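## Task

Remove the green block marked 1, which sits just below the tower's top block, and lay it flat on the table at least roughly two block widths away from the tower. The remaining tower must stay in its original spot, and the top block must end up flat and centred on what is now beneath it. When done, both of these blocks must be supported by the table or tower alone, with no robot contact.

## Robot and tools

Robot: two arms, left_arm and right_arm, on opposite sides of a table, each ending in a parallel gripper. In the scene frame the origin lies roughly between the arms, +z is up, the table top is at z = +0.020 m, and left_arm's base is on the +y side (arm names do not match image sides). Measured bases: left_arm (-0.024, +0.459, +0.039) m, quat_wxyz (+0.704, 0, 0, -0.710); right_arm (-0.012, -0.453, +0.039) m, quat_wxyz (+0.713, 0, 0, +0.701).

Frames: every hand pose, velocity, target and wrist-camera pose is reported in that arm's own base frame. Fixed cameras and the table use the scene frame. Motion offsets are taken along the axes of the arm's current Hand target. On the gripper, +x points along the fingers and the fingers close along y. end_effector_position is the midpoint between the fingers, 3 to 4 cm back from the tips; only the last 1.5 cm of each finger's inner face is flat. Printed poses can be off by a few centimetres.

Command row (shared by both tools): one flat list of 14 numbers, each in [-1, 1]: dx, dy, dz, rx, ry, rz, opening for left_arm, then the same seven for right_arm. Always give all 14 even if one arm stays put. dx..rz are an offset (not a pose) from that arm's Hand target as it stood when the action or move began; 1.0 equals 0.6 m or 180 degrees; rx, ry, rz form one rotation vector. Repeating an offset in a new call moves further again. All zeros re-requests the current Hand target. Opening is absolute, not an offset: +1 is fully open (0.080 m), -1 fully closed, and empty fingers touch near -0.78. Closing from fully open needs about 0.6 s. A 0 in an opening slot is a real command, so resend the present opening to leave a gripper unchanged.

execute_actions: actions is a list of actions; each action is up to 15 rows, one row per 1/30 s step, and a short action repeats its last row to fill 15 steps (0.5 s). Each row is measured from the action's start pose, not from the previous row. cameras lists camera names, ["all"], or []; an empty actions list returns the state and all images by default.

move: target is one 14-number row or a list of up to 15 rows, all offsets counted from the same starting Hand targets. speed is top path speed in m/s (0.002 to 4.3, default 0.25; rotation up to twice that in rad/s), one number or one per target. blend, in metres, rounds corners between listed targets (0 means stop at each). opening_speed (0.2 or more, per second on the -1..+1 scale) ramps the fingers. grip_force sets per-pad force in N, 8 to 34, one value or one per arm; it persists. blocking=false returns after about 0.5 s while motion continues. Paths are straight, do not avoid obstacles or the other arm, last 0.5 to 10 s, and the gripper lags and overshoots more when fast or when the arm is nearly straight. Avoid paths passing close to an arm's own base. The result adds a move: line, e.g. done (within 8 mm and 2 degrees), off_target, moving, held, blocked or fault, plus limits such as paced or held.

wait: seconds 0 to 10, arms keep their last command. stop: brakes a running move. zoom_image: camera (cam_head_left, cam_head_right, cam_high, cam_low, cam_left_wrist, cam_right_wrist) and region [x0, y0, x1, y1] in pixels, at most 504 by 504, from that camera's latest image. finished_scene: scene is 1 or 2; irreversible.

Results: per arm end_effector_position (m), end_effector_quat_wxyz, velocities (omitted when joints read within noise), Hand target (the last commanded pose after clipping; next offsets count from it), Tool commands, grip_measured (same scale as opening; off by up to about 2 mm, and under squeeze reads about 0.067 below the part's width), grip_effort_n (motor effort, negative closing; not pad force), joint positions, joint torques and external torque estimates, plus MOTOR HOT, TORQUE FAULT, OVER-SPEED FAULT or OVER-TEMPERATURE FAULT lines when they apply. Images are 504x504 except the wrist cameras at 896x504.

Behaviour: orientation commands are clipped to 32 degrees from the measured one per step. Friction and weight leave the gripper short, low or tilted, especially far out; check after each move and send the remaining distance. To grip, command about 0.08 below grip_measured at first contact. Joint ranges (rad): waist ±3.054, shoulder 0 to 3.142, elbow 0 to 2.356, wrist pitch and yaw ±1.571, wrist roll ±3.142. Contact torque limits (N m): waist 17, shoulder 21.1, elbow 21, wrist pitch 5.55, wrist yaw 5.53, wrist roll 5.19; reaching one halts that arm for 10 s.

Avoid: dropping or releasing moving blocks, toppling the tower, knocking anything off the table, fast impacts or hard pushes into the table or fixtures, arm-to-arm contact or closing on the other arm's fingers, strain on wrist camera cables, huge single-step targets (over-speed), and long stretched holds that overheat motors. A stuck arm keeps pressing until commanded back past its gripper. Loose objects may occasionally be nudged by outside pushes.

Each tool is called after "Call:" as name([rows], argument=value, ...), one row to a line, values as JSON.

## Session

Call:
execute_actions(actions=[])

Call:
zoom_image(camera="cam_low", region=[200, 190, 320, 310])

Call:
zoom_image(camera="cam_head_left", region=[170, 170, 320, 320])

Scene clock: 0.00 s.
left_arm: end_effector_position=(+0.3311, -0.1038, +0.1870) grip_measured=+1.000 grip_effort_n=n/a end_effector_quat_wxyz=(+0.865, -0.132, +0.483, +0.021) | right_arm: end_effector_position=(+0.3117, +0.0975, +0.1448) grip_measured=+1.000 grip_effort_n=n/a end_effector_quat_wxyz=(+0.851, -0.140, +0.357, -0.360)
Joint positions: left_arm=[-0.345 1.412 1.199 -0.794 -0.095 -0.544 0.08] | right_arm=[0.709 1.819 1.291 -1.226 1.029 1.173 0.08]
Joint velocities: within noise
Joint torques (N m): no reading
External joint torques (N m): no reading
Heat: left arm: hottest wrist pitch 33 °C (+0.0 °C/min); right arm: hottest wrist pitch 35 °C (+0.0 °C/min).
Hand target: left_arm +0.3316, -0.1039, +0.1893; +0.867, -0.133, +0.480, +0.020 | right_arm +0.3119, +0.0975, +0.1453; +0.851, -0.139, +0.356, -0.360
Tool commands: left_gripper/opening=+1.0 right_gripper/opening=+1.0

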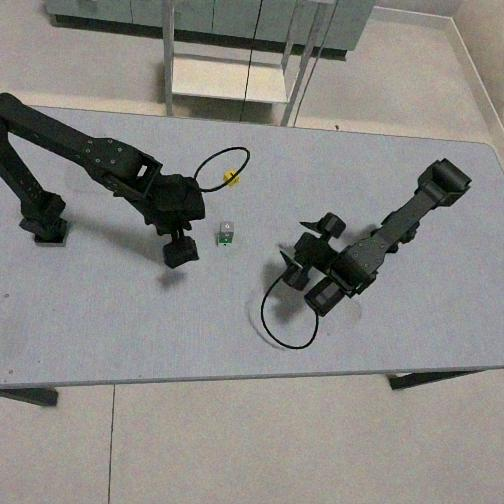

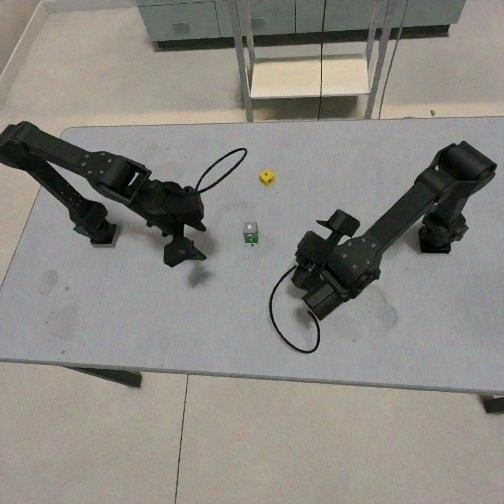

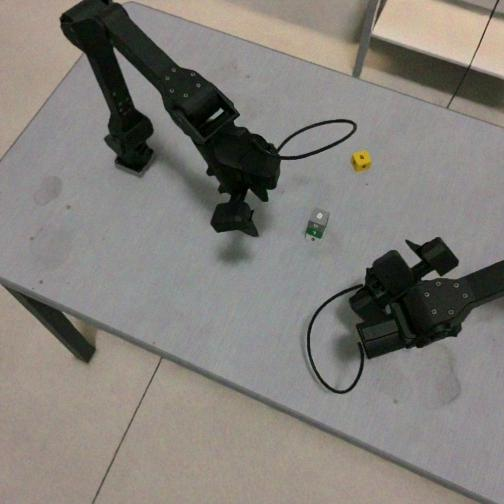

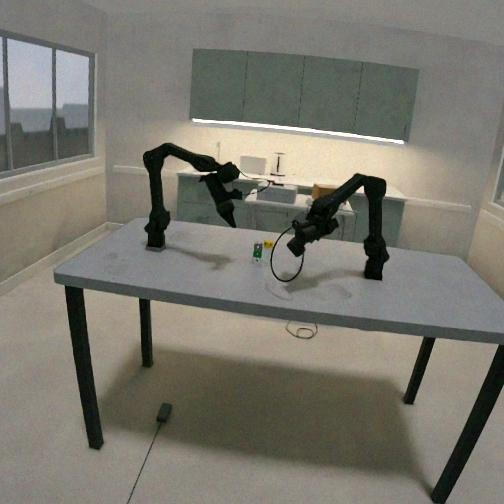

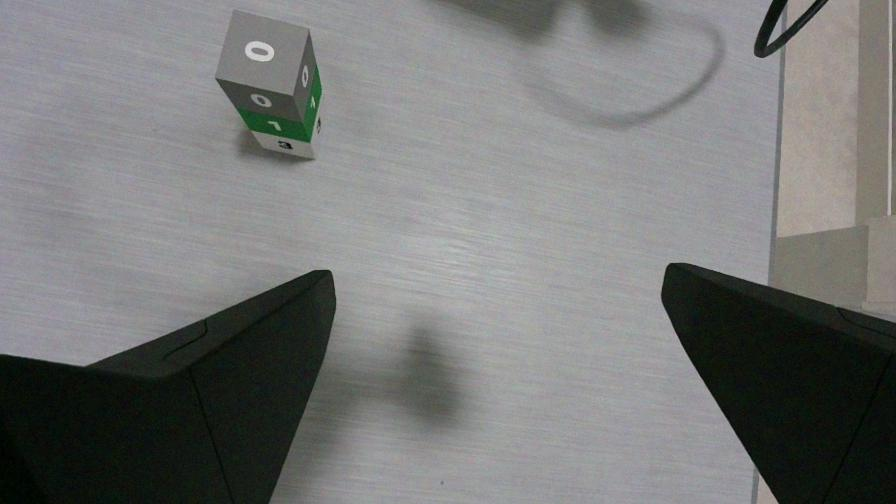

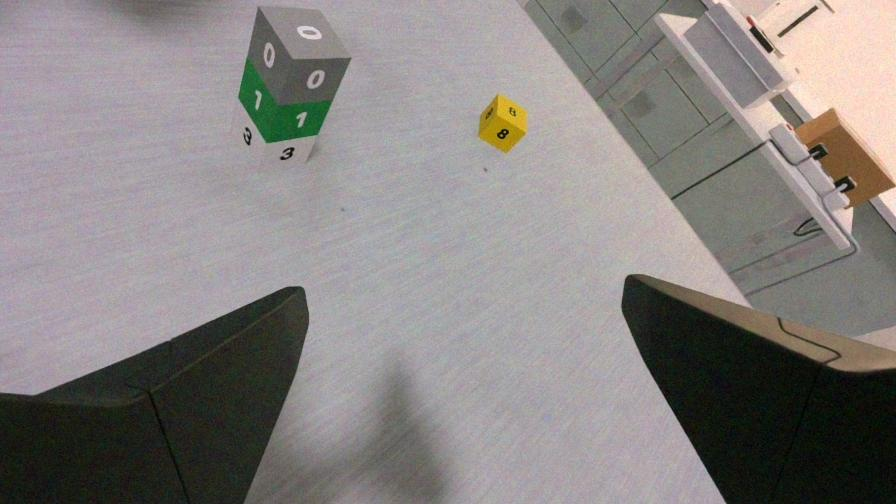

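Scaled by 4.200.

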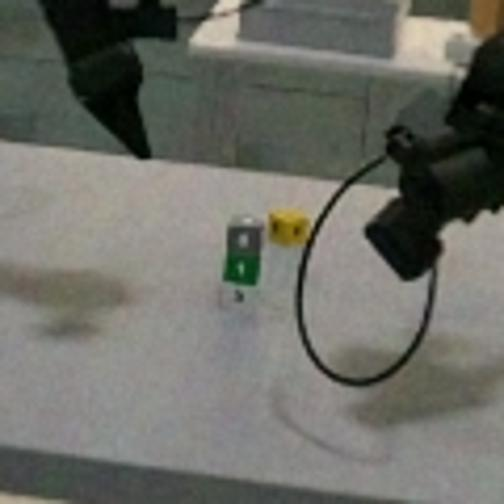

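Scaled by 3.360.

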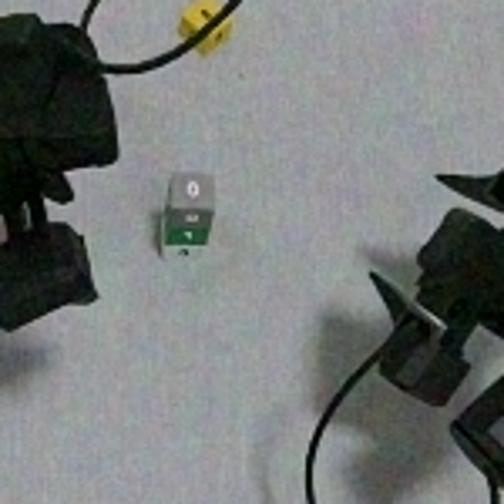

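Call:
move([
  [-0.1,0.01,-0.08,0,0,0,1,0.013,-0.054,0.148,-0.05,0.117,0.118,1],
  [-0.172,0.021,-0.146,0,0,0,1,0.2,0.0158,0.1883,-0.1047,0.2345,0.2364,1],
], blend=[0.03,0], speed=0.3, cameras=["cam_right_wrist","cam_low","cam_left_wrist"])

Call:
zoom_image(camera="cam_low", region=[220, 190, 320, 290])

Scene clock: 29.67 s.
left_arm: end_effector_position=(+0.2026, -0.1054, +0.2290) grip_measured=+1.000 grip_effort_n=2.6 end_effector_quat_wxyz=(+0.866, -0.133, +0.482, +0.018) | right_arm: end_effector_position=(+0.4514, +0.0152, +0.1632) grip_measured=+1.000 grip_effort_n=3.0 end_effector_quat_wxyz=(+0.738, +0.001, +0.675, -0.001)
Joint positions: left_arm=[-0.639 1.017 1.124 -1.153 -0.243 -0.797 0.08] | right_arm=[0.035 2.281 2.35 -1.551 0.004 0.037 0.08]
Joint torques (N m): left_arm=[-0.31 -2.76 5.72 1.03 -0.44 -0.15] | right_arm=[-0.05 -7.73 7.43 0.6 -0.16 -0.05]
External joint torques (N m): left_arm=[-0.27 -0.74 -0.17 -0.02 -0.29 -0.16] | right_arm=[-0.07 2.78 1.89 0.13 -0.16 -0.05]
Heat: left arm: hottest wrist pitch 35 °C (+4.0 °C/min); right arm: hottest wrist pitch 34 °C (-2.0 °C/min).
Hand target: left_arm +0.2016, -0.1042, +0.2288; +0.867, -0.133, +0.480, +0.021 | right_arm +0.4550, +0.0166, +0.1599; +0.707, +0.000, +0.707, +0.000
Off the commanded pose: left_arm 0.002 m, 0 deg | right_arm 0.005 m, 5 deg.
joint sent to its limit (right arm) — joint 3 (elbow), upper limit, where the elbow is as straight as it goes. The joint targets are off in orientation, not in position.
move: off_target (right_arm)
Images, in order (width x height): cam_low 504x504, cam_left_wrist 896x504, cam_right_wrist 896x504.

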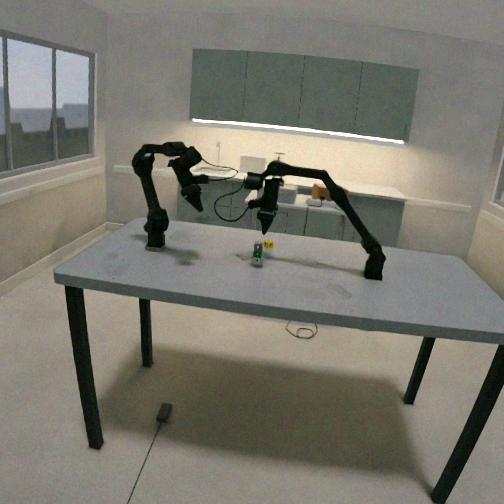

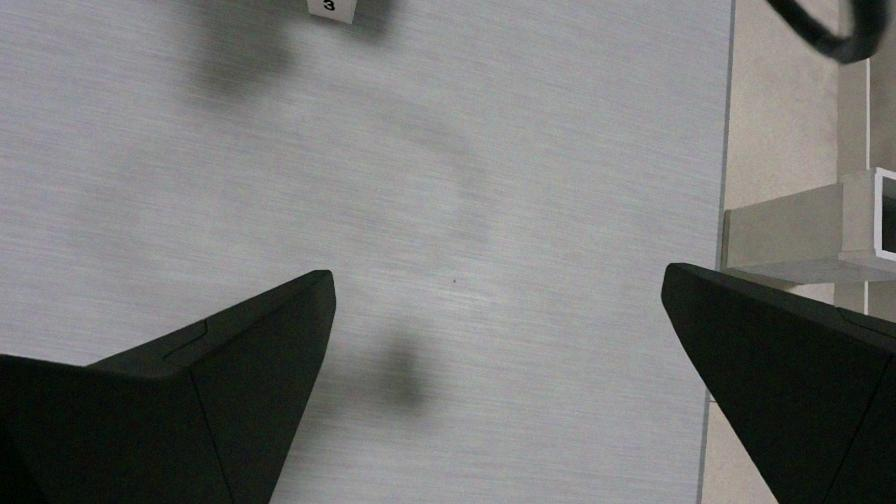

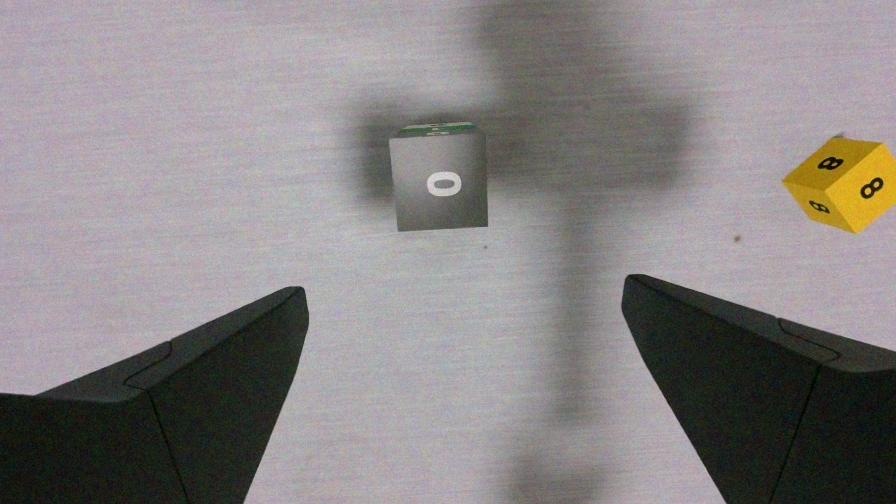

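Scaled by 5.040.

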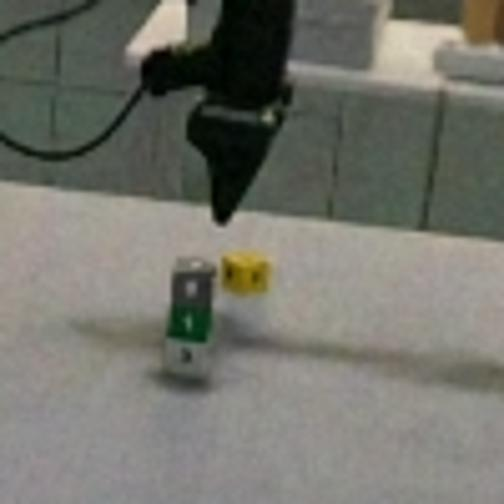

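Call:
move(target=[0,0,0,0,0,0,1,0.088,0.01,0.038,0,0,0,1], speed=0.15, cameras=["cam_right_wrist","cam_low"])

Call:
zoom_image(camera="cam_low", region=[220, 190, 320, 290])

Scene clock: 37.67 s.
left_arm: end_effector_position=(+0.2026, -0.1054, +0.2290) grip_measured=+1.000 grip_effort_n=2.6 end_effector_quat_wxyz=(+0.866, -0.133, +0.482, +0.018) | right_arm: end_effector_position=(+0.4754, +0.0207, +0.1115) grip_measured=+1.000 grip_effort_n=3.0 end_effector_quat_wxyz=(+0.728, -0.001, +0.686, +0.000)
Joint positions: left_arm=[-0.639 1.017 1.124 -1.153 -0.243 -0.797 0.08] | right_arm=[0.045 2.403 2.354 -1.462 0.004 0.043 0.08]
Joint torques (N m): left_arm=[-0.2 -2.65 5.65 1.06 -0.45 -0.15] | right_arm=[0.34 -8.32 7.18 0.55 -0.16 0.1]
External joint torques (N m): left_arm=[-0.18 -0.7 -0.24 -0.02 -0.3 -0.17] | right_arm=[0.32 2.93 1.52 0.1 -0.16 0.1]
Heat: left arm: hottest wrist pitch 35 °C (+3.2 °C/min); right arm: hottest shoulder 35 °C (+11.2 °C/min).
Hand target: left_arm +0.2015, -0.1041, +0.2288; +0.867, -0.133, +0.480, +0.021 | right_arm +0.4779, +0.0227, +0.1071; +0.707, +0.000, +0.707, +0.000
Off the commanded pose: left_arm 0.002 m, 0 deg | right_arm 0.005 m, 3 deg.
joint sent to its limit (right arm) — joint 3 (elbow), upper limit, where the elbow is as straight as it goes. The joint targets are off in orientation, not in position.
move: off_target (right_arm)
Images, in order (width x height): cam_low 504x504, cam_right_wrist 896x504.

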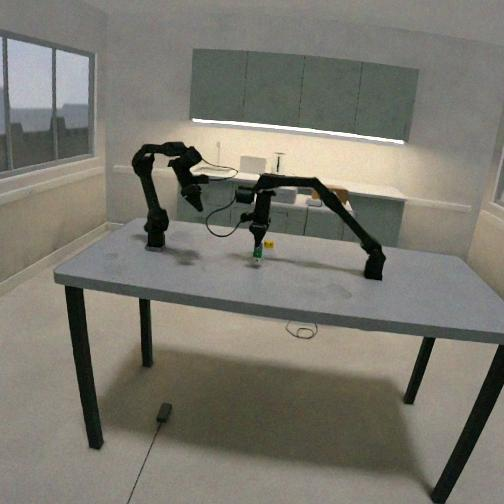

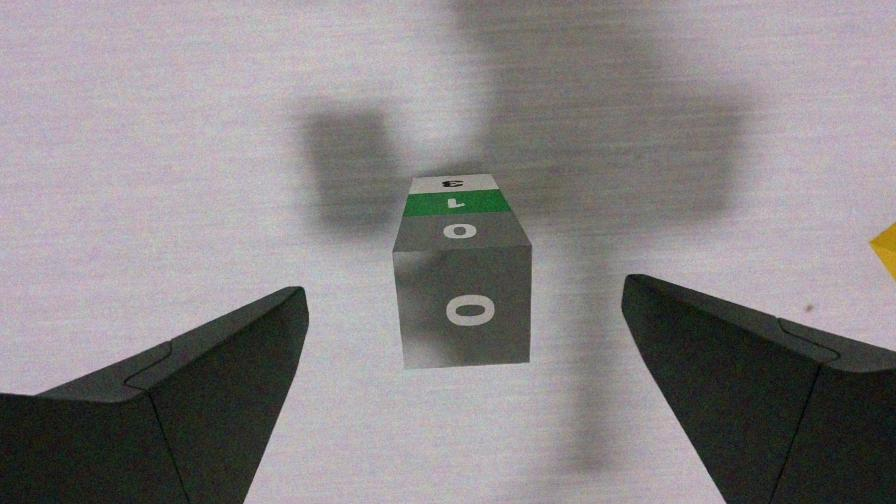

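Scaled by 5.040.

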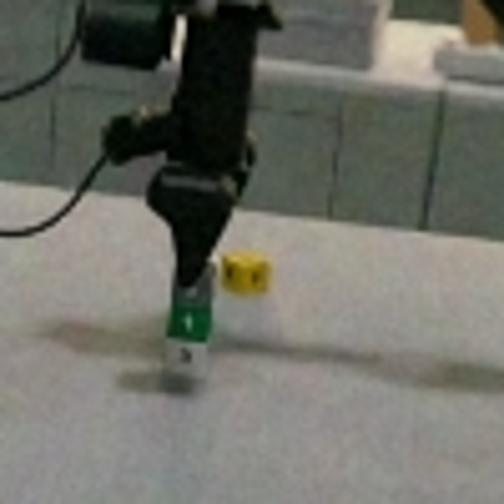

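Call:
move(target=[0,0,0,0,0,0,1,0.069,0.001,0.001,0,0,0,1], speed=0.12, cameras=["cam_right_wrist","cam_low"])

Call:
zoom_image(camera="cam_low", region=[220, 190, 320, 290])

Scene clock: 44.70 s.
left_arm: end_effector_position=(+0.2026, -0.1054, +0.2290) grip_measured=+1.000 grip_effort_n=2.6 end_effector_quat_wxyz=(+0.866, -0.133, +0.482, +0.018) | right_arm: end_effector_position=(+0.4798, +0.0210, +0.0749) grip_measured=+1.000 grip_effort_n=3.0 end_effector_quat_wxyz=(+0.714, -0.001, +0.700, -0.001)
Joint positions: left_arm=[-0.639 1.017 1.124 -1.153 -0.243 -0.797 0.08] | right_arm=[0.045 2.458 2.308 -1.401 0.004 0.045 0.08]
Joint torques (N m): left_arm=[-0.3 -2.71 5.74 1.04 -0.45 -0.15] | right_arm=[0.37 -8.6 5.15 0.46 -0.16 0.1]
External joint torques (N m): left_arm=[-0.29 -0.71 -0.18 -0.03 -0.29 -0.16] | right_arm=[0.34 3.15 -0.6 0.1 -0.16 0.1]
Heat: left arm: hottest wrist pitch 35 °C (+2.7 °C/min); right arm: hottest shoulder 36 °C (+10.7 °C/min).
Hand target: left_arm +0.2015, -0.1041, +0.2288; +0.867, -0.133, +0.480, +0.021 | right_arm +0.4784, +0.0233, +0.0657; +0.707, +0.000, +0.707, +0.001
Off the commanded pose: left_arm 0.002 m, 0 deg | right_arm 0.010 m, 1 deg.
move: off_target (right_arm)
Images, in order (width x height): cam_low 504x504, cam_right_wrist 896x504.

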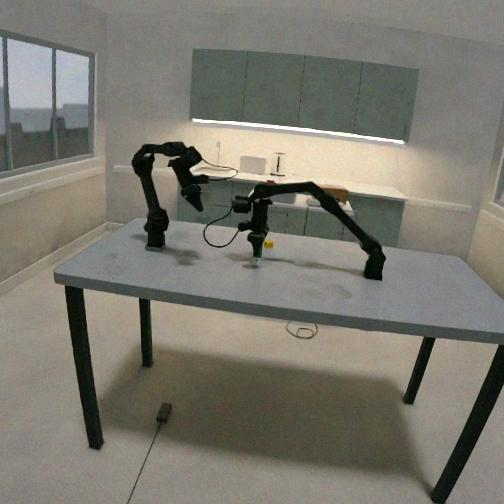

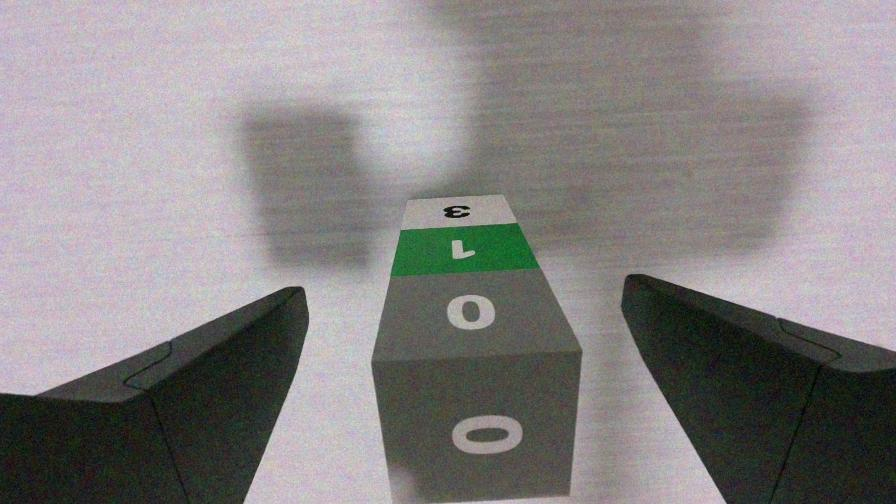

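Scaled by 5.040.

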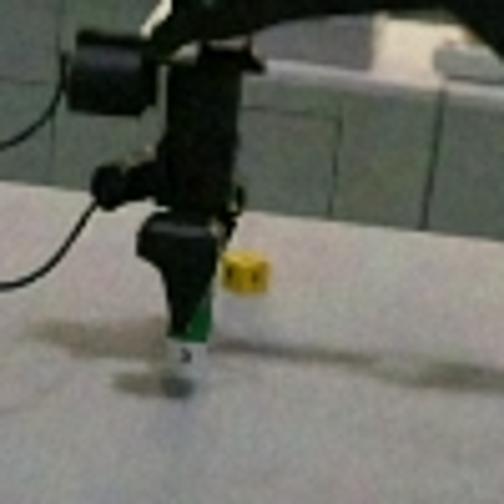

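Call:
move(target=[0,0,0,0,0,0,1,0.0095,0.002,-0.0055,0,0,0,1], speed=0.08, cameras=["cam_right_wrist","cam_low"])

Call:
zoom_image(camera="cam_low", region=[230, 220, 290, 280])

Scene clock: 55.37 s.
left_arm: end_effector_position=(+0.2026, -0.1054, +0.2290) grip_measured=+1.000 grip_effort_n=3.0 end_effector_quat_wxyz=(+0.866, -0.133, +0.482, +0.018) | right_arm: end_effector_position=(+0.4766, +0.0224, +0.0602) grip_measured=+1.000 grip_effort_n=3.0 end_effector_quat_wxyz=(+0.708, -0.001, +0.707, -0.001)
Joint positions: left_arm=[-0.639 1.017 1.124 -1.153 -0.243 -0.797 0.08] | right_arm=[0.048 2.458 2.25 -1.361 0.004 0.048 0.08]
Joint torques (N m): left_arm=[-0.29 -2.71 5.69 1.04 -0.44 -0.16] | right_arm=[0.39 -10.66 4.79 0.46 -0.16 0.1]
External joint torques (N m): left_arm=[-0.27 -0.69 -0.2 -0.02 -0.29 -0.17] | right_arm=[0.25 0.96 -0.92 0.11 -0.15 0.1]
Heat: left arm: hottest wrist pitch 35 °C (+2.2 °C/min); right arm: hottest shoulder 37 °C (+9.8 °C/min).
Hand target: left_arm +0.2015, -0.1041, +0.2288; +0.867, -0.133, +0.480, +0.021 | right_arm +0.4750, +0.0245, +0.0599; +0.707, +0.000, +0.708, +0.000
Off the commanded pose: left_arm 0.002 m, 0 deg | right_arm 0.003 m, 0 deg.
move: done
Images, in order (width x height): cam_low 504x504, cam_right_wrist 896x504.

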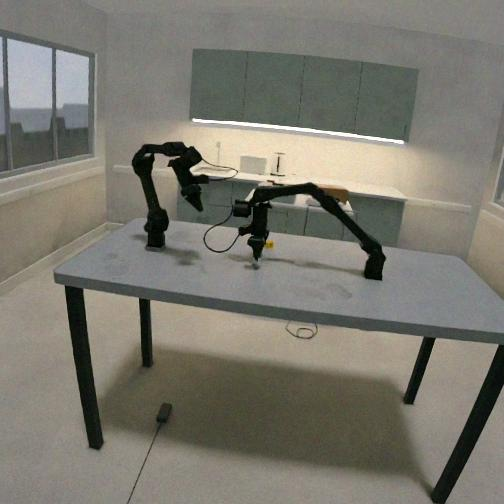

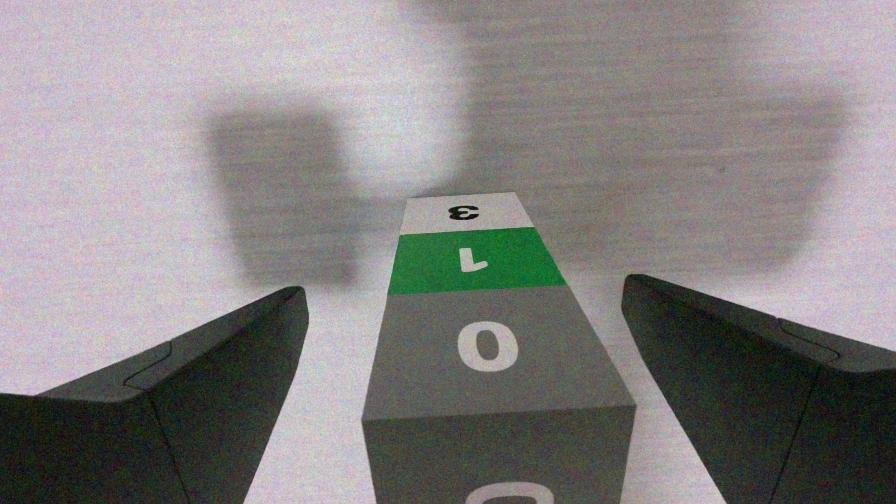

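Scaled by 8.400.

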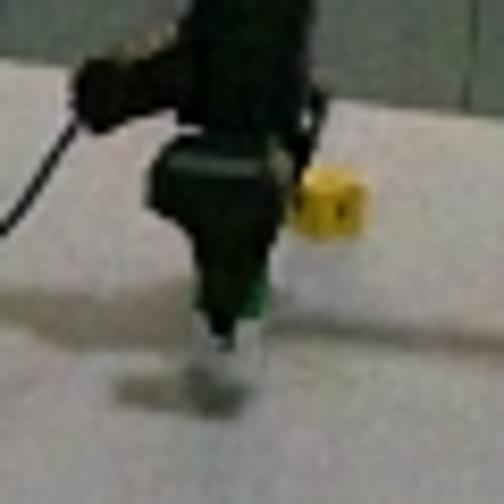

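Call:
move(target=[0,0,0,0,0,0,1,-0.028,-0.0005,-0.0015,0,0,0,1], speed=0.08, cameras=["cam_right_wrist","cam_low"])

Call:
zoom_image(camera="cam_low", region=[230, 220, 290, 280])

Scene clock: 80.80 s.
left_arm: end_effector_position=(+0.2026, -0.1054, +0.2290) grip_measured=+1.000 grip_effort_n=2.1 end_effector_quat_wxyz=(+0.866, -0.133, +0.482, +0.018) | right_arm: end_effector_position=(+0.4720, +0.0221, +0.0713) grip_measured=+1.000 grip_effort_n=3.0 end_effector_quat_wxyz=(+0.701, -0.002, +0.713, -0.001)
Joint positions: left_arm=[-0.639 1.017 1.124 -1.153 -0.243 -0.797 0.08] | right_arm=[0.048 2.458 2.294 -1.424 0.004 0.048 0.08]
Joint torques (N m): left_arm=[-0.33 -2.65 5.76 1.02 -0.44 -0.13] | right_arm=[0.29 -10.71 7.5 0.16 -0.16 0.08]
External joint torques (N m): left_arm=[-0.31 -0.65 -0.13 -0.03 -0.28 -0.14] | right_arm=[0.21 0.78 1.89 -0.15 -0.16 0.08]
Heat: left arm: hottest wrist pitch 35 °C (+0.0 °C/min); right arm: hottest shoulder 41 °C (+11.0 °C/min).
Hand target: left_arm +0.2015, -0.1041, +0.2288; +0.867, -0.133, +0.480, +0.021 | right_arm +0.4742, +0.0242, +0.0768; +0.707, +0.000, +0.707, +0.000
Off the commanded pose: left_arm 0.002 m, 0 deg | right_arm 0.006 m, 1 deg.
move: done
Images, in order (width x height): cam_low 504x504, cam_right_wrist 896x504.

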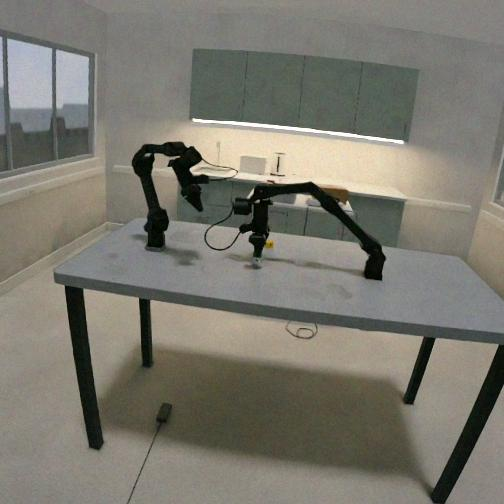

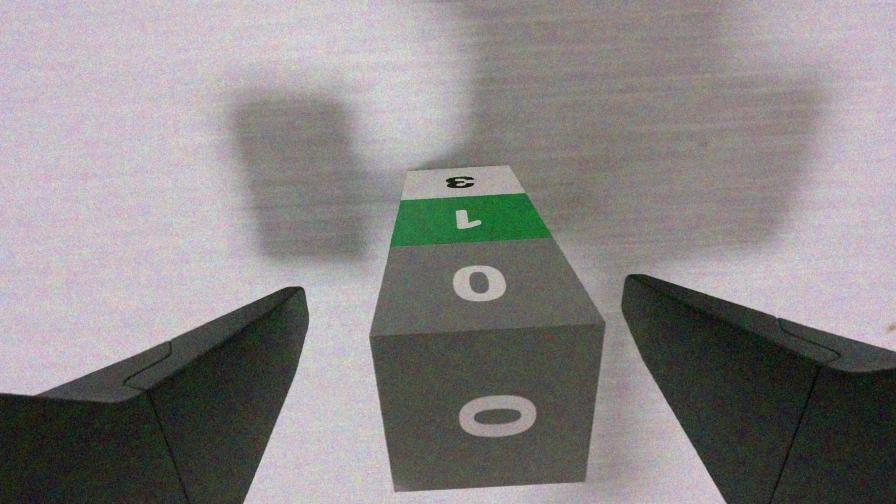

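Scaled by 8.400.

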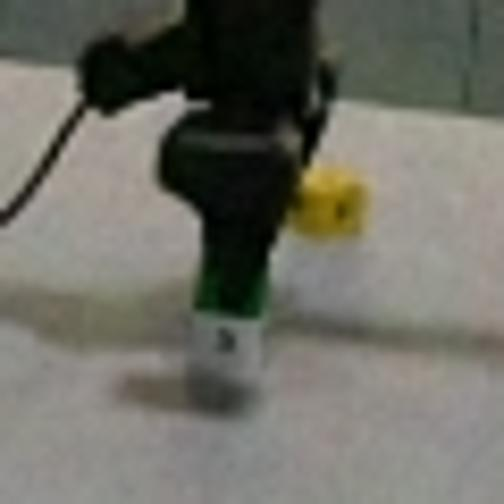

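Call:
move(target=[0,0,0,0,0,0,1,0,0,0,0,0,0,-0.5], cameras=["cam_right_wrist","cam_low"], opening_speed=1.0, grip_force=16)

Call:
zoom_image(camera="cam_low", region=[230, 220, 290, 280])

Scene clock: 87.67 s.
left_arm: end_effector_position=(+0.2026, -0.1054, +0.2290) grip_measured=+1.000 grip_effort_n=2.1 end_effector_quat_wxyz=(+0.866, -0.133, +0.482, +0.018) | right_arm: end_effector_position=(+0.4720, +0.0221, +0.0715) grip_measured=-0.086 grip_effort_n=-45.8 end_effector_quat_wxyz=(+0.701, -0.002, +0.713, -0.001)
Joint positions: left_arm=[-0.639 1.017 1.124 -1.153 -0.243 -0.797 0.08] | right_arm=[0.048 2.458 2.295 -1.425 0.004 0.048 0.031]
Joint torques (N m): left_arm=[-0.36 -2.66 5.76 1.05 -0.46 -0.15] | right_arm=[0.29 -10.7 7.43 0.18 -0.16 0.08]
External joint torques (N m): left_arm=[-0.35 -0.69 -0.11 -0.01 -0.3 -0.16] | right_arm=[0.25 0.79 1.82 -0.12 -0.15 0.09]
Heat: left arm: hottest wrist pitch 35 °C (+0.0 °C/min); right arm: hottest shoulder 43 °C (+12.1 °C/min).
Hand target: left_arm +0.2015, -0.1041, +0.2288; +0.867, -0.133, +0.480, +0.021 | right_arm +0.4741, +0.0242, +0.0768; +0.707, +0.000, +0.708, +0.000
Off the commanded pose: left_arm 0.002 m, 0 deg | right_arm 0.006 m, 1 deg.
grip_force (N): 16, 16
move: done
Images, in order (width x height): cam_low 504x504, cam_right_wrist 896x504.

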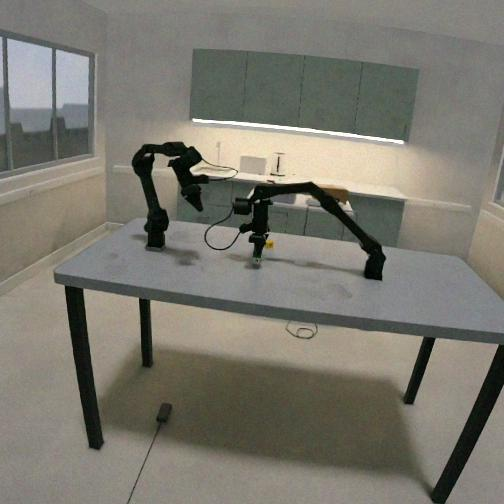

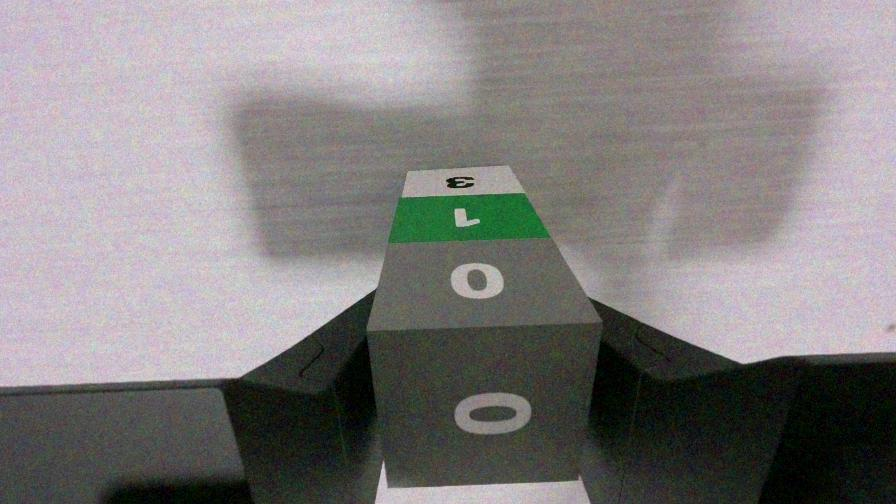

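Scaled by 8.400.

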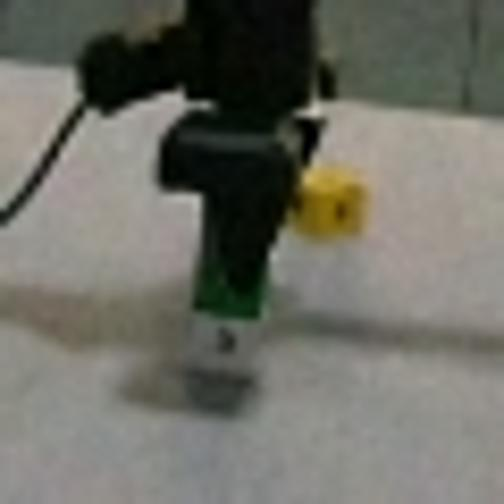

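Call:
move([
  [0,0,0,0,0,0,1,-0.072,0,0,0,0,0,-0.5],
  [0,0,0,0,0,0,1,-0.072,0.2,-0.036,0,0,0,-0.5],
  [0,0,0,0,0,0,1,0.05,0.2,-0.036,0,0,0,-0.5],
], cameras=["cam_right_wrist","cam_low"], blend=[0.01,0.01,0], speed=0.12)

Call:
zoom_image(camera="cam_low", region=[230, 230, 300, 300])

Scene clock: 95.63 s.
left_arm: end_effector_position=(+0.2026, -0.1054, +0.2290) grip_measured=+1.000 grip_effort_n=2.6 end_effector_quat_wxyz=(+0.866, -0.133, +0.482, +0.018) | right_arm: end_effector_position=(+0.4545, +0.1452, +0.0557) grip_measured=-0.086 grip_effort_n=-45.4 end_effector_quat_wxyz=(+0.714, -0.001, +0.700, +0.003)
Joint positions: left_arm=[-0.639 1.017 1.124 -1.153 -0.243 -0.797 0.08] | right_arm=[0.31 2.433 2.187 -1.305 0.002 0.305 0.031]
Joint torques (N m): left_arm=[-0.26 -2.73 5.82 1.07 -0.45 -0.16] | right_arm=[-0.11 -8.65 4.82 0.47 -0.11 0.1]
External joint torques (N m): left_arm=[-0.26 -0.7 -0.09 0 -0.29 -0.17] | right_arm=[-0.13 2.88 -0.91 0.11 -0.13 0.1]
Heat: left arm: hottest wrist pitch 35 °C (+0.0 °C/min); right arm: hottest shoulder 44 °C (+10.1 °C/min).
Hand target: left_arm +0.2015, -0.1041, +0.2288; +0.867, -0.133, +0.480, +0.021 | right_arm +0.4525, +0.1442, +0.0469; +0.707, +0.000, +0.707, +0.000
Off the commanded pose: left_arm 0.002 m, 0 deg | right_arm 0.009 m, 1 deg.
grip_force (N): 16, 16
move: off_target (right_arm)
Images, in order (width x height): cam_low 504x504, cam_right_wrist 896x504.

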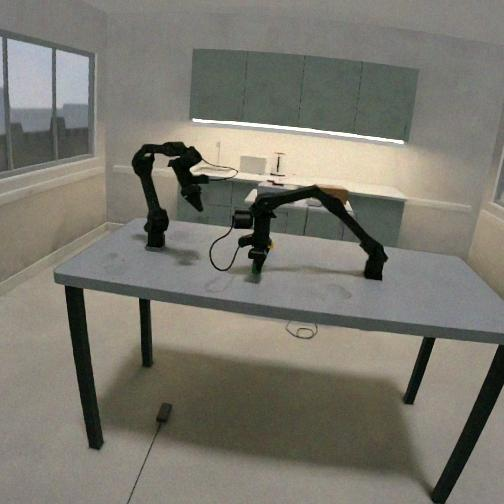

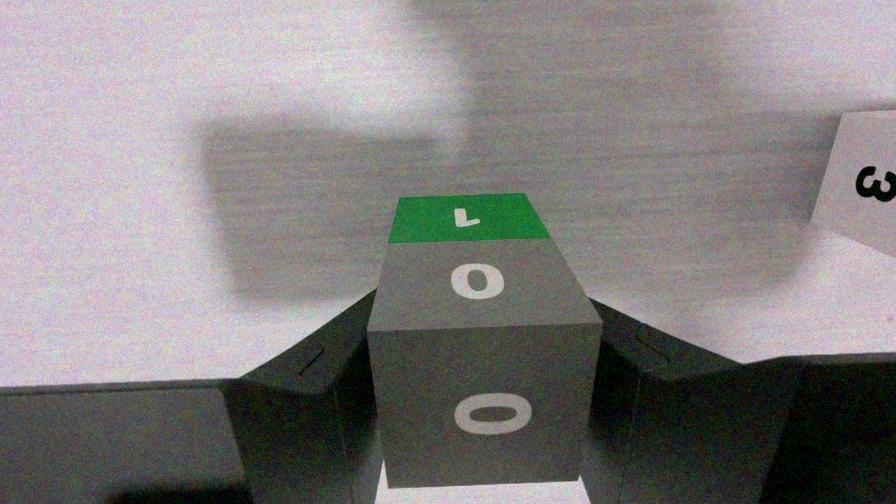

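Scaled by 7.200.

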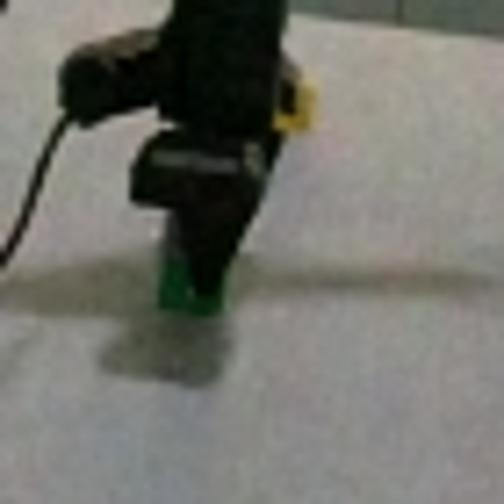

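Call:
move(target=[0,0,0,0,0,0,1,0.0085,-0.002,-0.003,0,0.0056,0,-0.5], speed=0.03)

Call:
zoom_image(camera="cam_low", region=[230, 230, 300, 300])

Scene clock: 100.77 s.
left_arm: end_effector_position=(+0.2026, -0.1054, +0.2290) grip_measured=+1.000 grip_effort_n=2.6 end_effector_quat_wxyz=(+0.866, -0.133, +0.482, +0.018) | right_arm: end_effector_position=(+0.4535, +0.1450, +0.0526) grip_measured=-0.086 grip_effort_n=-45.4 end_effector_quat_wxyz=(+0.711, +0.000, +0.703, +0.003)
Joint positions: left_arm=[-0.639 1.017 1.124 -1.153 -0.243 -0.797 0.08] | right_arm=[0.309 2.439 2.185 -1.306 -0.002 0.305 0.031]
Joint torques (N m): left_arm=[-0.3 -2.73 5.7 1.05 -0.45 -0.15] | right_arm=[-0.34 -8.16 4.77 0.22 -0.19 0.01]
External joint torques (N m): left_arm=[-0.28 -0.67 -0.22 -0.01 -0.29 -0.17] | right_arm=[-0.36 3.39 -0.96 -0.15 -0.19 0.01]
Heat: left arm: hottest wrist pitch 35 °C (+0.0 °C/min); right arm: hottest shoulder 46 °C (+11.0 °C/min).
Hand target: left_arm +0.2015, -0.1041, +0.2288; +0.867, -0.133, +0.480, +0.021 | right_arm +0.4507, +0.1431, +0.0417; +0.701, +0.000, +0.714, +0.000
Off the commanded pose: left_arm 0.002 m, 0 deg | right_arm 0.011 m, 2 deg.
grip_force (N): 16, 16
move: off_target (right_arm)

Scaled by 7.200.
This view is cut from an older image: the scene may have changed since it was taken.

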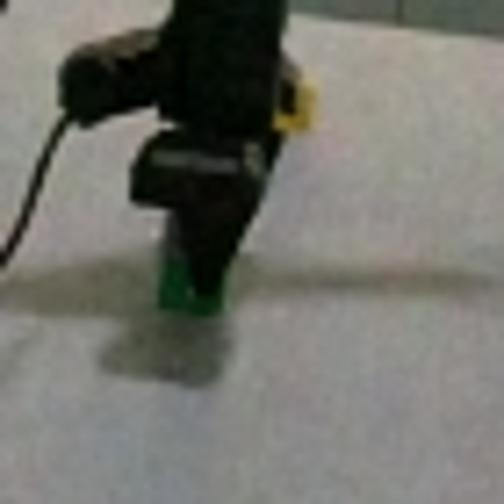

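Call:
move(target=[0,0,0,0,0,0,1,0.005,0,0,0,0,0,-0.5], speed=0.02, cameras=["cam_right_wrist","cam_low"])

Call:
zoom_image(camera="cam_low", region=[230, 230, 300, 300])

Scene clock: 104.50 s.
left_arm: end_effector_position=(+0.2026, -0.1054, +0.2290) grip_measured=+1.000 grip_effort_n=2.1 end_effector_quat_wxyz=(+0.866, -0.133, +0.482, +0.018) | right_arm: end_effector_position=(+0.4529, +0.1448, +0.0499) grip_measured=-0.086 grip_effort_n=-45.8 end_effector_quat_wxyz=(+0.710, +0.000, +0.704, +0.003)
Joint positions: left_arm=[-0.639 1.017 1.124 -1.153 -0.243 -0.797 0.08] | right_arm=[0.309 2.439 2.174 -1.298 -0.002 0.305 0.031]
Joint torques (N m): left_arm=[-0.34 -2.64 5.75 1.04 -0.46 -0.14] | right_arm=[-0.36 -8.17 4.73 0.44 -0.15 0.01]
External joint torques (N m): left_arm=[-0.36 -0.57 -0.17 -0.01 -0.3 -0.15] | right_arm=[-0.21 3.29 -0.95 0.09 -0.17 0.01]
Heat: left arm: hottest wrist pitch 35 °C (+0.0 °C/min); right arm: hottest shoulder 47 °C (+11.1 °C/min).
Hand target: left_arm +0.2015, -0.1041, +0.2288; +0.867, -0.133, +0.480, +0.021 | right_arm +0.4506, +0.1431, +0.0388; +0.701, +0.000, +0.714, +0.000
Off the commanded pose: left_arm 0.002 m, 0 deg | right_arm 0.012 m, 2 deg.
grip_force (N): 16, 16
move: off_target (right_arm)
Images, in order (width x height): cam_low 504x504, cam_right_wrist 896x504.

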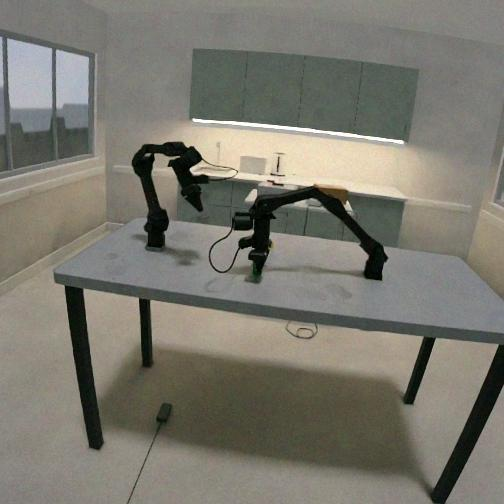

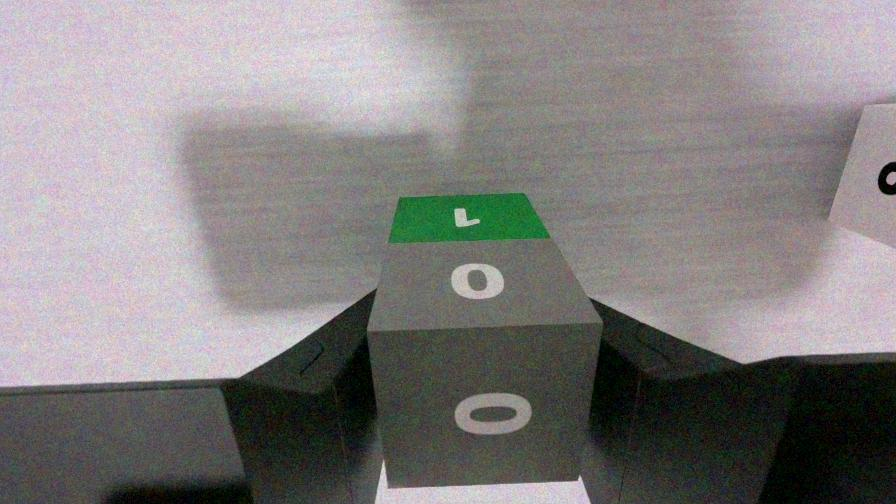

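Scaled by 7.200.

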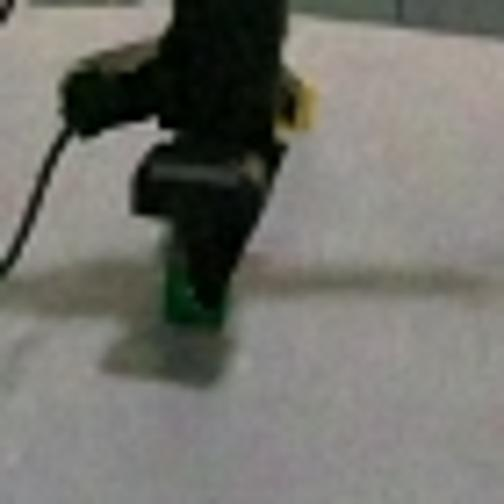

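Call:
move(target=[0,0,0,0,0,0,1,0.01,0,0,0,0,0,-0.5], speed=0.02, cameras=["cam_right_wrist","cam_low"])

Call:
zoom_image(camera="cam_low", region=[230, 230, 300, 300])

Scene clock: 109.27 s.
left_arm: end_effector_position=(+0.2026, -0.1054, +0.2290) grip_measured=+1.000 grip_effort_n=2.6 end_effector_quat_wxyz=(+0.866, -0.133, +0.482, +0.018) | right_arm: end_effector_position=(+0.4528, +0.1448, +0.0436) grip_measured=-0.086 grip_effort_n=-45.8 end_effector_quat_wxyz=(+0.710, +0.000, +0.705, +0.003)
Joint positions: left_arm=[-0.639 1.017 1.124 -1.153 -0.243 -0.797 0.08] | right_arm=[0.309 2.44 2.153 -1.275 -0.002 0.305 0.031]
Joint torques (N m): left_arm=[-0.32 -2.72 5.78 1.04 -0.44 -0.15] | right_arm=[-0.35 -8.18 4.75 0.46 -0.15 0.01]
External joint torques (N m): left_arm=[-0.32 -0.64 -0.2 -0.04 -0.28 -0.17] | right_arm=[-0.35 3.29 -0.95 0.09 -0.16 0.01]
Heat: left arm: hottest wrist pitch 35 °C (+0.0 °C/min); right arm: hottest shoulder 47 °C (+11.1 °C/min).
Hand target: left_arm +0.2015, -0.1041, +0.2288; +0.867, -0.133, +0.480, +0.021 | right_arm +0.4504, +0.1431, +0.0327; +0.700, +0.000, +0.714, +0.000
Off the commanded pose: left_arm 0.002 m, 0 deg | right_arm 0.011 m, 1 deg.
grip_force (N): 16, 16
move: off_target (right_arm)
Images, in order (width x height): cam_low 504x504, cam_right_wrist 896x504.

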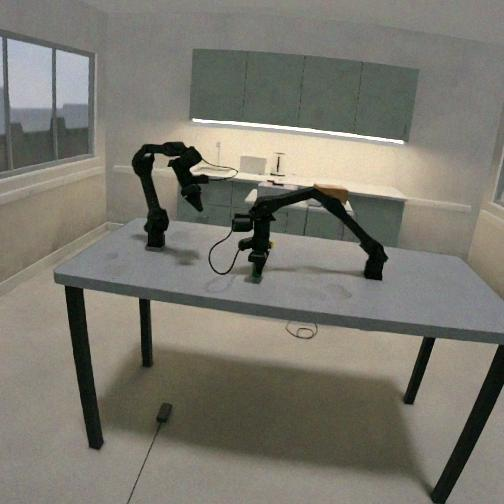

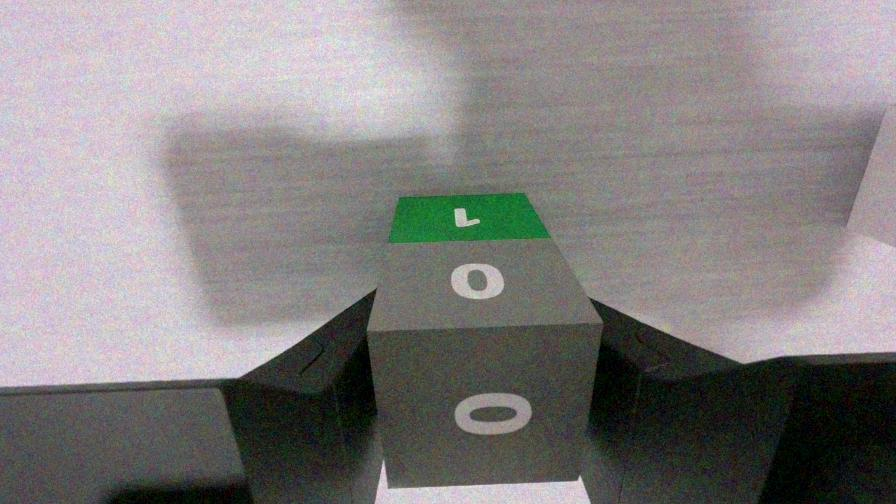

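Scaled by 7.200.

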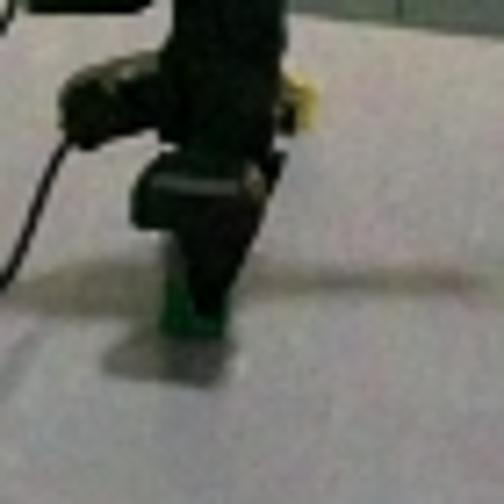

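Call:
move(target=[0,0,0,0,0,0,1,0.005,0,0,0,0.006,0,-0.5], speed=0.02)

Call:
move(target=[0,0,0,0,0,0,1,0.005,0,0,0,0,0,-0.5], speed=0.02, cameras=["cam_right_wrist","cam_low"])

Call:
zoom_image(camera="cam_low", region=[230, 230, 300, 300])

Scene clock: 114.10 s.
left_arm: end_effector_position=(+0.2026, -0.1054, +0.2290) grip_measured=+1.000 grip_effort_n=2.6 end_effector_quat_wxyz=(+0.866, -0.133, +0.482, +0.018) | right_arm: end_effector_position=(+0.4516, +0.1442, +0.0417) grip_measured=-0.086 grip_effort_n=-45.4 end_effector_quat_wxyz=(+0.704, +0.001, +0.710, +0.002)
Joint positions: left_arm=[-0.639 1.017 1.124 -1.153 -0.243 -0.797 0.08] | right_arm=[0.307 2.452 2.167 -1.293 -0.008 0.305 0.031]
Joint torques (N m): left_arm=[-0.26 -2.66 5.65 1.05 -0.43 -0.14] | right_arm=[-0.33 -7.24 6.57 0.04 -0.16 -0.05]
External joint torques (N m): left_arm=[-0.25 -0.67 -0.27 -0.03 -0.27 -0.16] | right_arm=[-0.34 4.34 0.86 -0.3 -0.16 -0.05]
Heat: left arm: hottest wrist pitch 35 °C (+0.0 °C/min); right arm: hottest shoulder 46 °C (+10.2 °C/min).
Hand target: left_arm +0.2015, -0.1041, +0.2288; +0.867, -0.133, +0.480, +0.021 | right_arm +0.4505, +0.1430, +0.0297; +0.694, +0.000, +0.720, +0.000
Off the commanded pose: left_arm 0.002 m, 0 deg | right_arm 0.012 m, 2 deg.
grip_force (N): 16, 16
move: off_target (right_arm)

Scene clock: 114.80 s.
left_arm: end_effector_position=(+0.2026, -0.1054, +0.2290) grip_measured=+1.000 grip_effort_n=2.6 end_effector_quat_wxyz=(+0.866, -0.133, +0.482, +0.018) | right_arm: end_effector_position=(+0.4518, +0.1442, +0.0418) grip_measured=-0.086 grip_effort_n=-45.4 end_effector_quat_wxyz=(+0.704, +0.001, +0.710, +0.003)
Joint positions: left_arm=[-0.639 1.017 1.124 -1.153 -0.243 -0.797 0.08] | right_arm=[0.307 2.452 2.167 -1.292 -0.008 0.305 0.031]
Joint torques (N m): left_arm=[-0.34 -2.69 5.66 1.06 -0.45 -0.16] | right_arm=[-0.31 -7.16 5.1 0.79 -0.15 -0.04]
External joint torques (N m): left_arm=[-0.34 -0.68 -0.25 -0.01 -0.29 -0.17] | right_arm=[-0.24 4.42 -0.58 0.47 -0.16 -0.04]
Heat: left arm: hottest wrist pitch 35 °C (+0.0 °C/min); right arm: hottest shoulder 46 °C (+10.0 °C/min).
Hand target: left_arm +0.2015, -0.1041, +0.2288; +0.867, -0.133, +0.480, +0.021 | right_arm +0.4504, +0.1430, +0.0268; +0.694, +0.000, +0.720, +0.000
Off the commanded pose: left_arm 0.002 m, 0 deg | right_arm 0.015 m, 2 deg.
grip_force (N): 16, 16
move: off_target (right_arm)
Images, in order (width x height): cam_low 504x504, cam_right_wrist 896x504.

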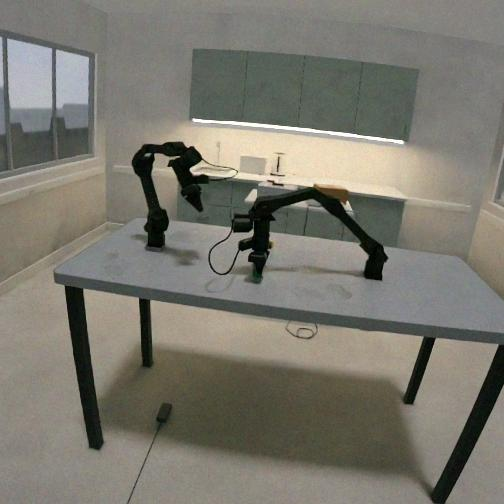

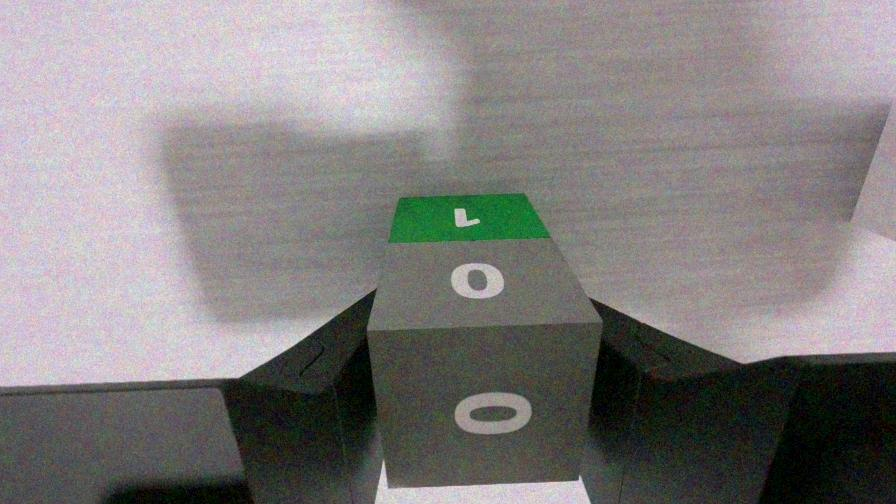

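Scaled by 7.200.

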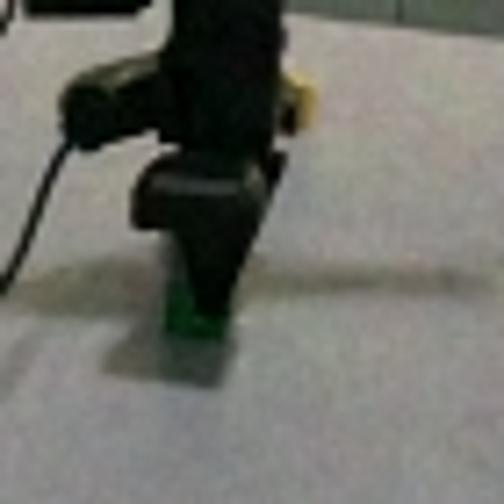

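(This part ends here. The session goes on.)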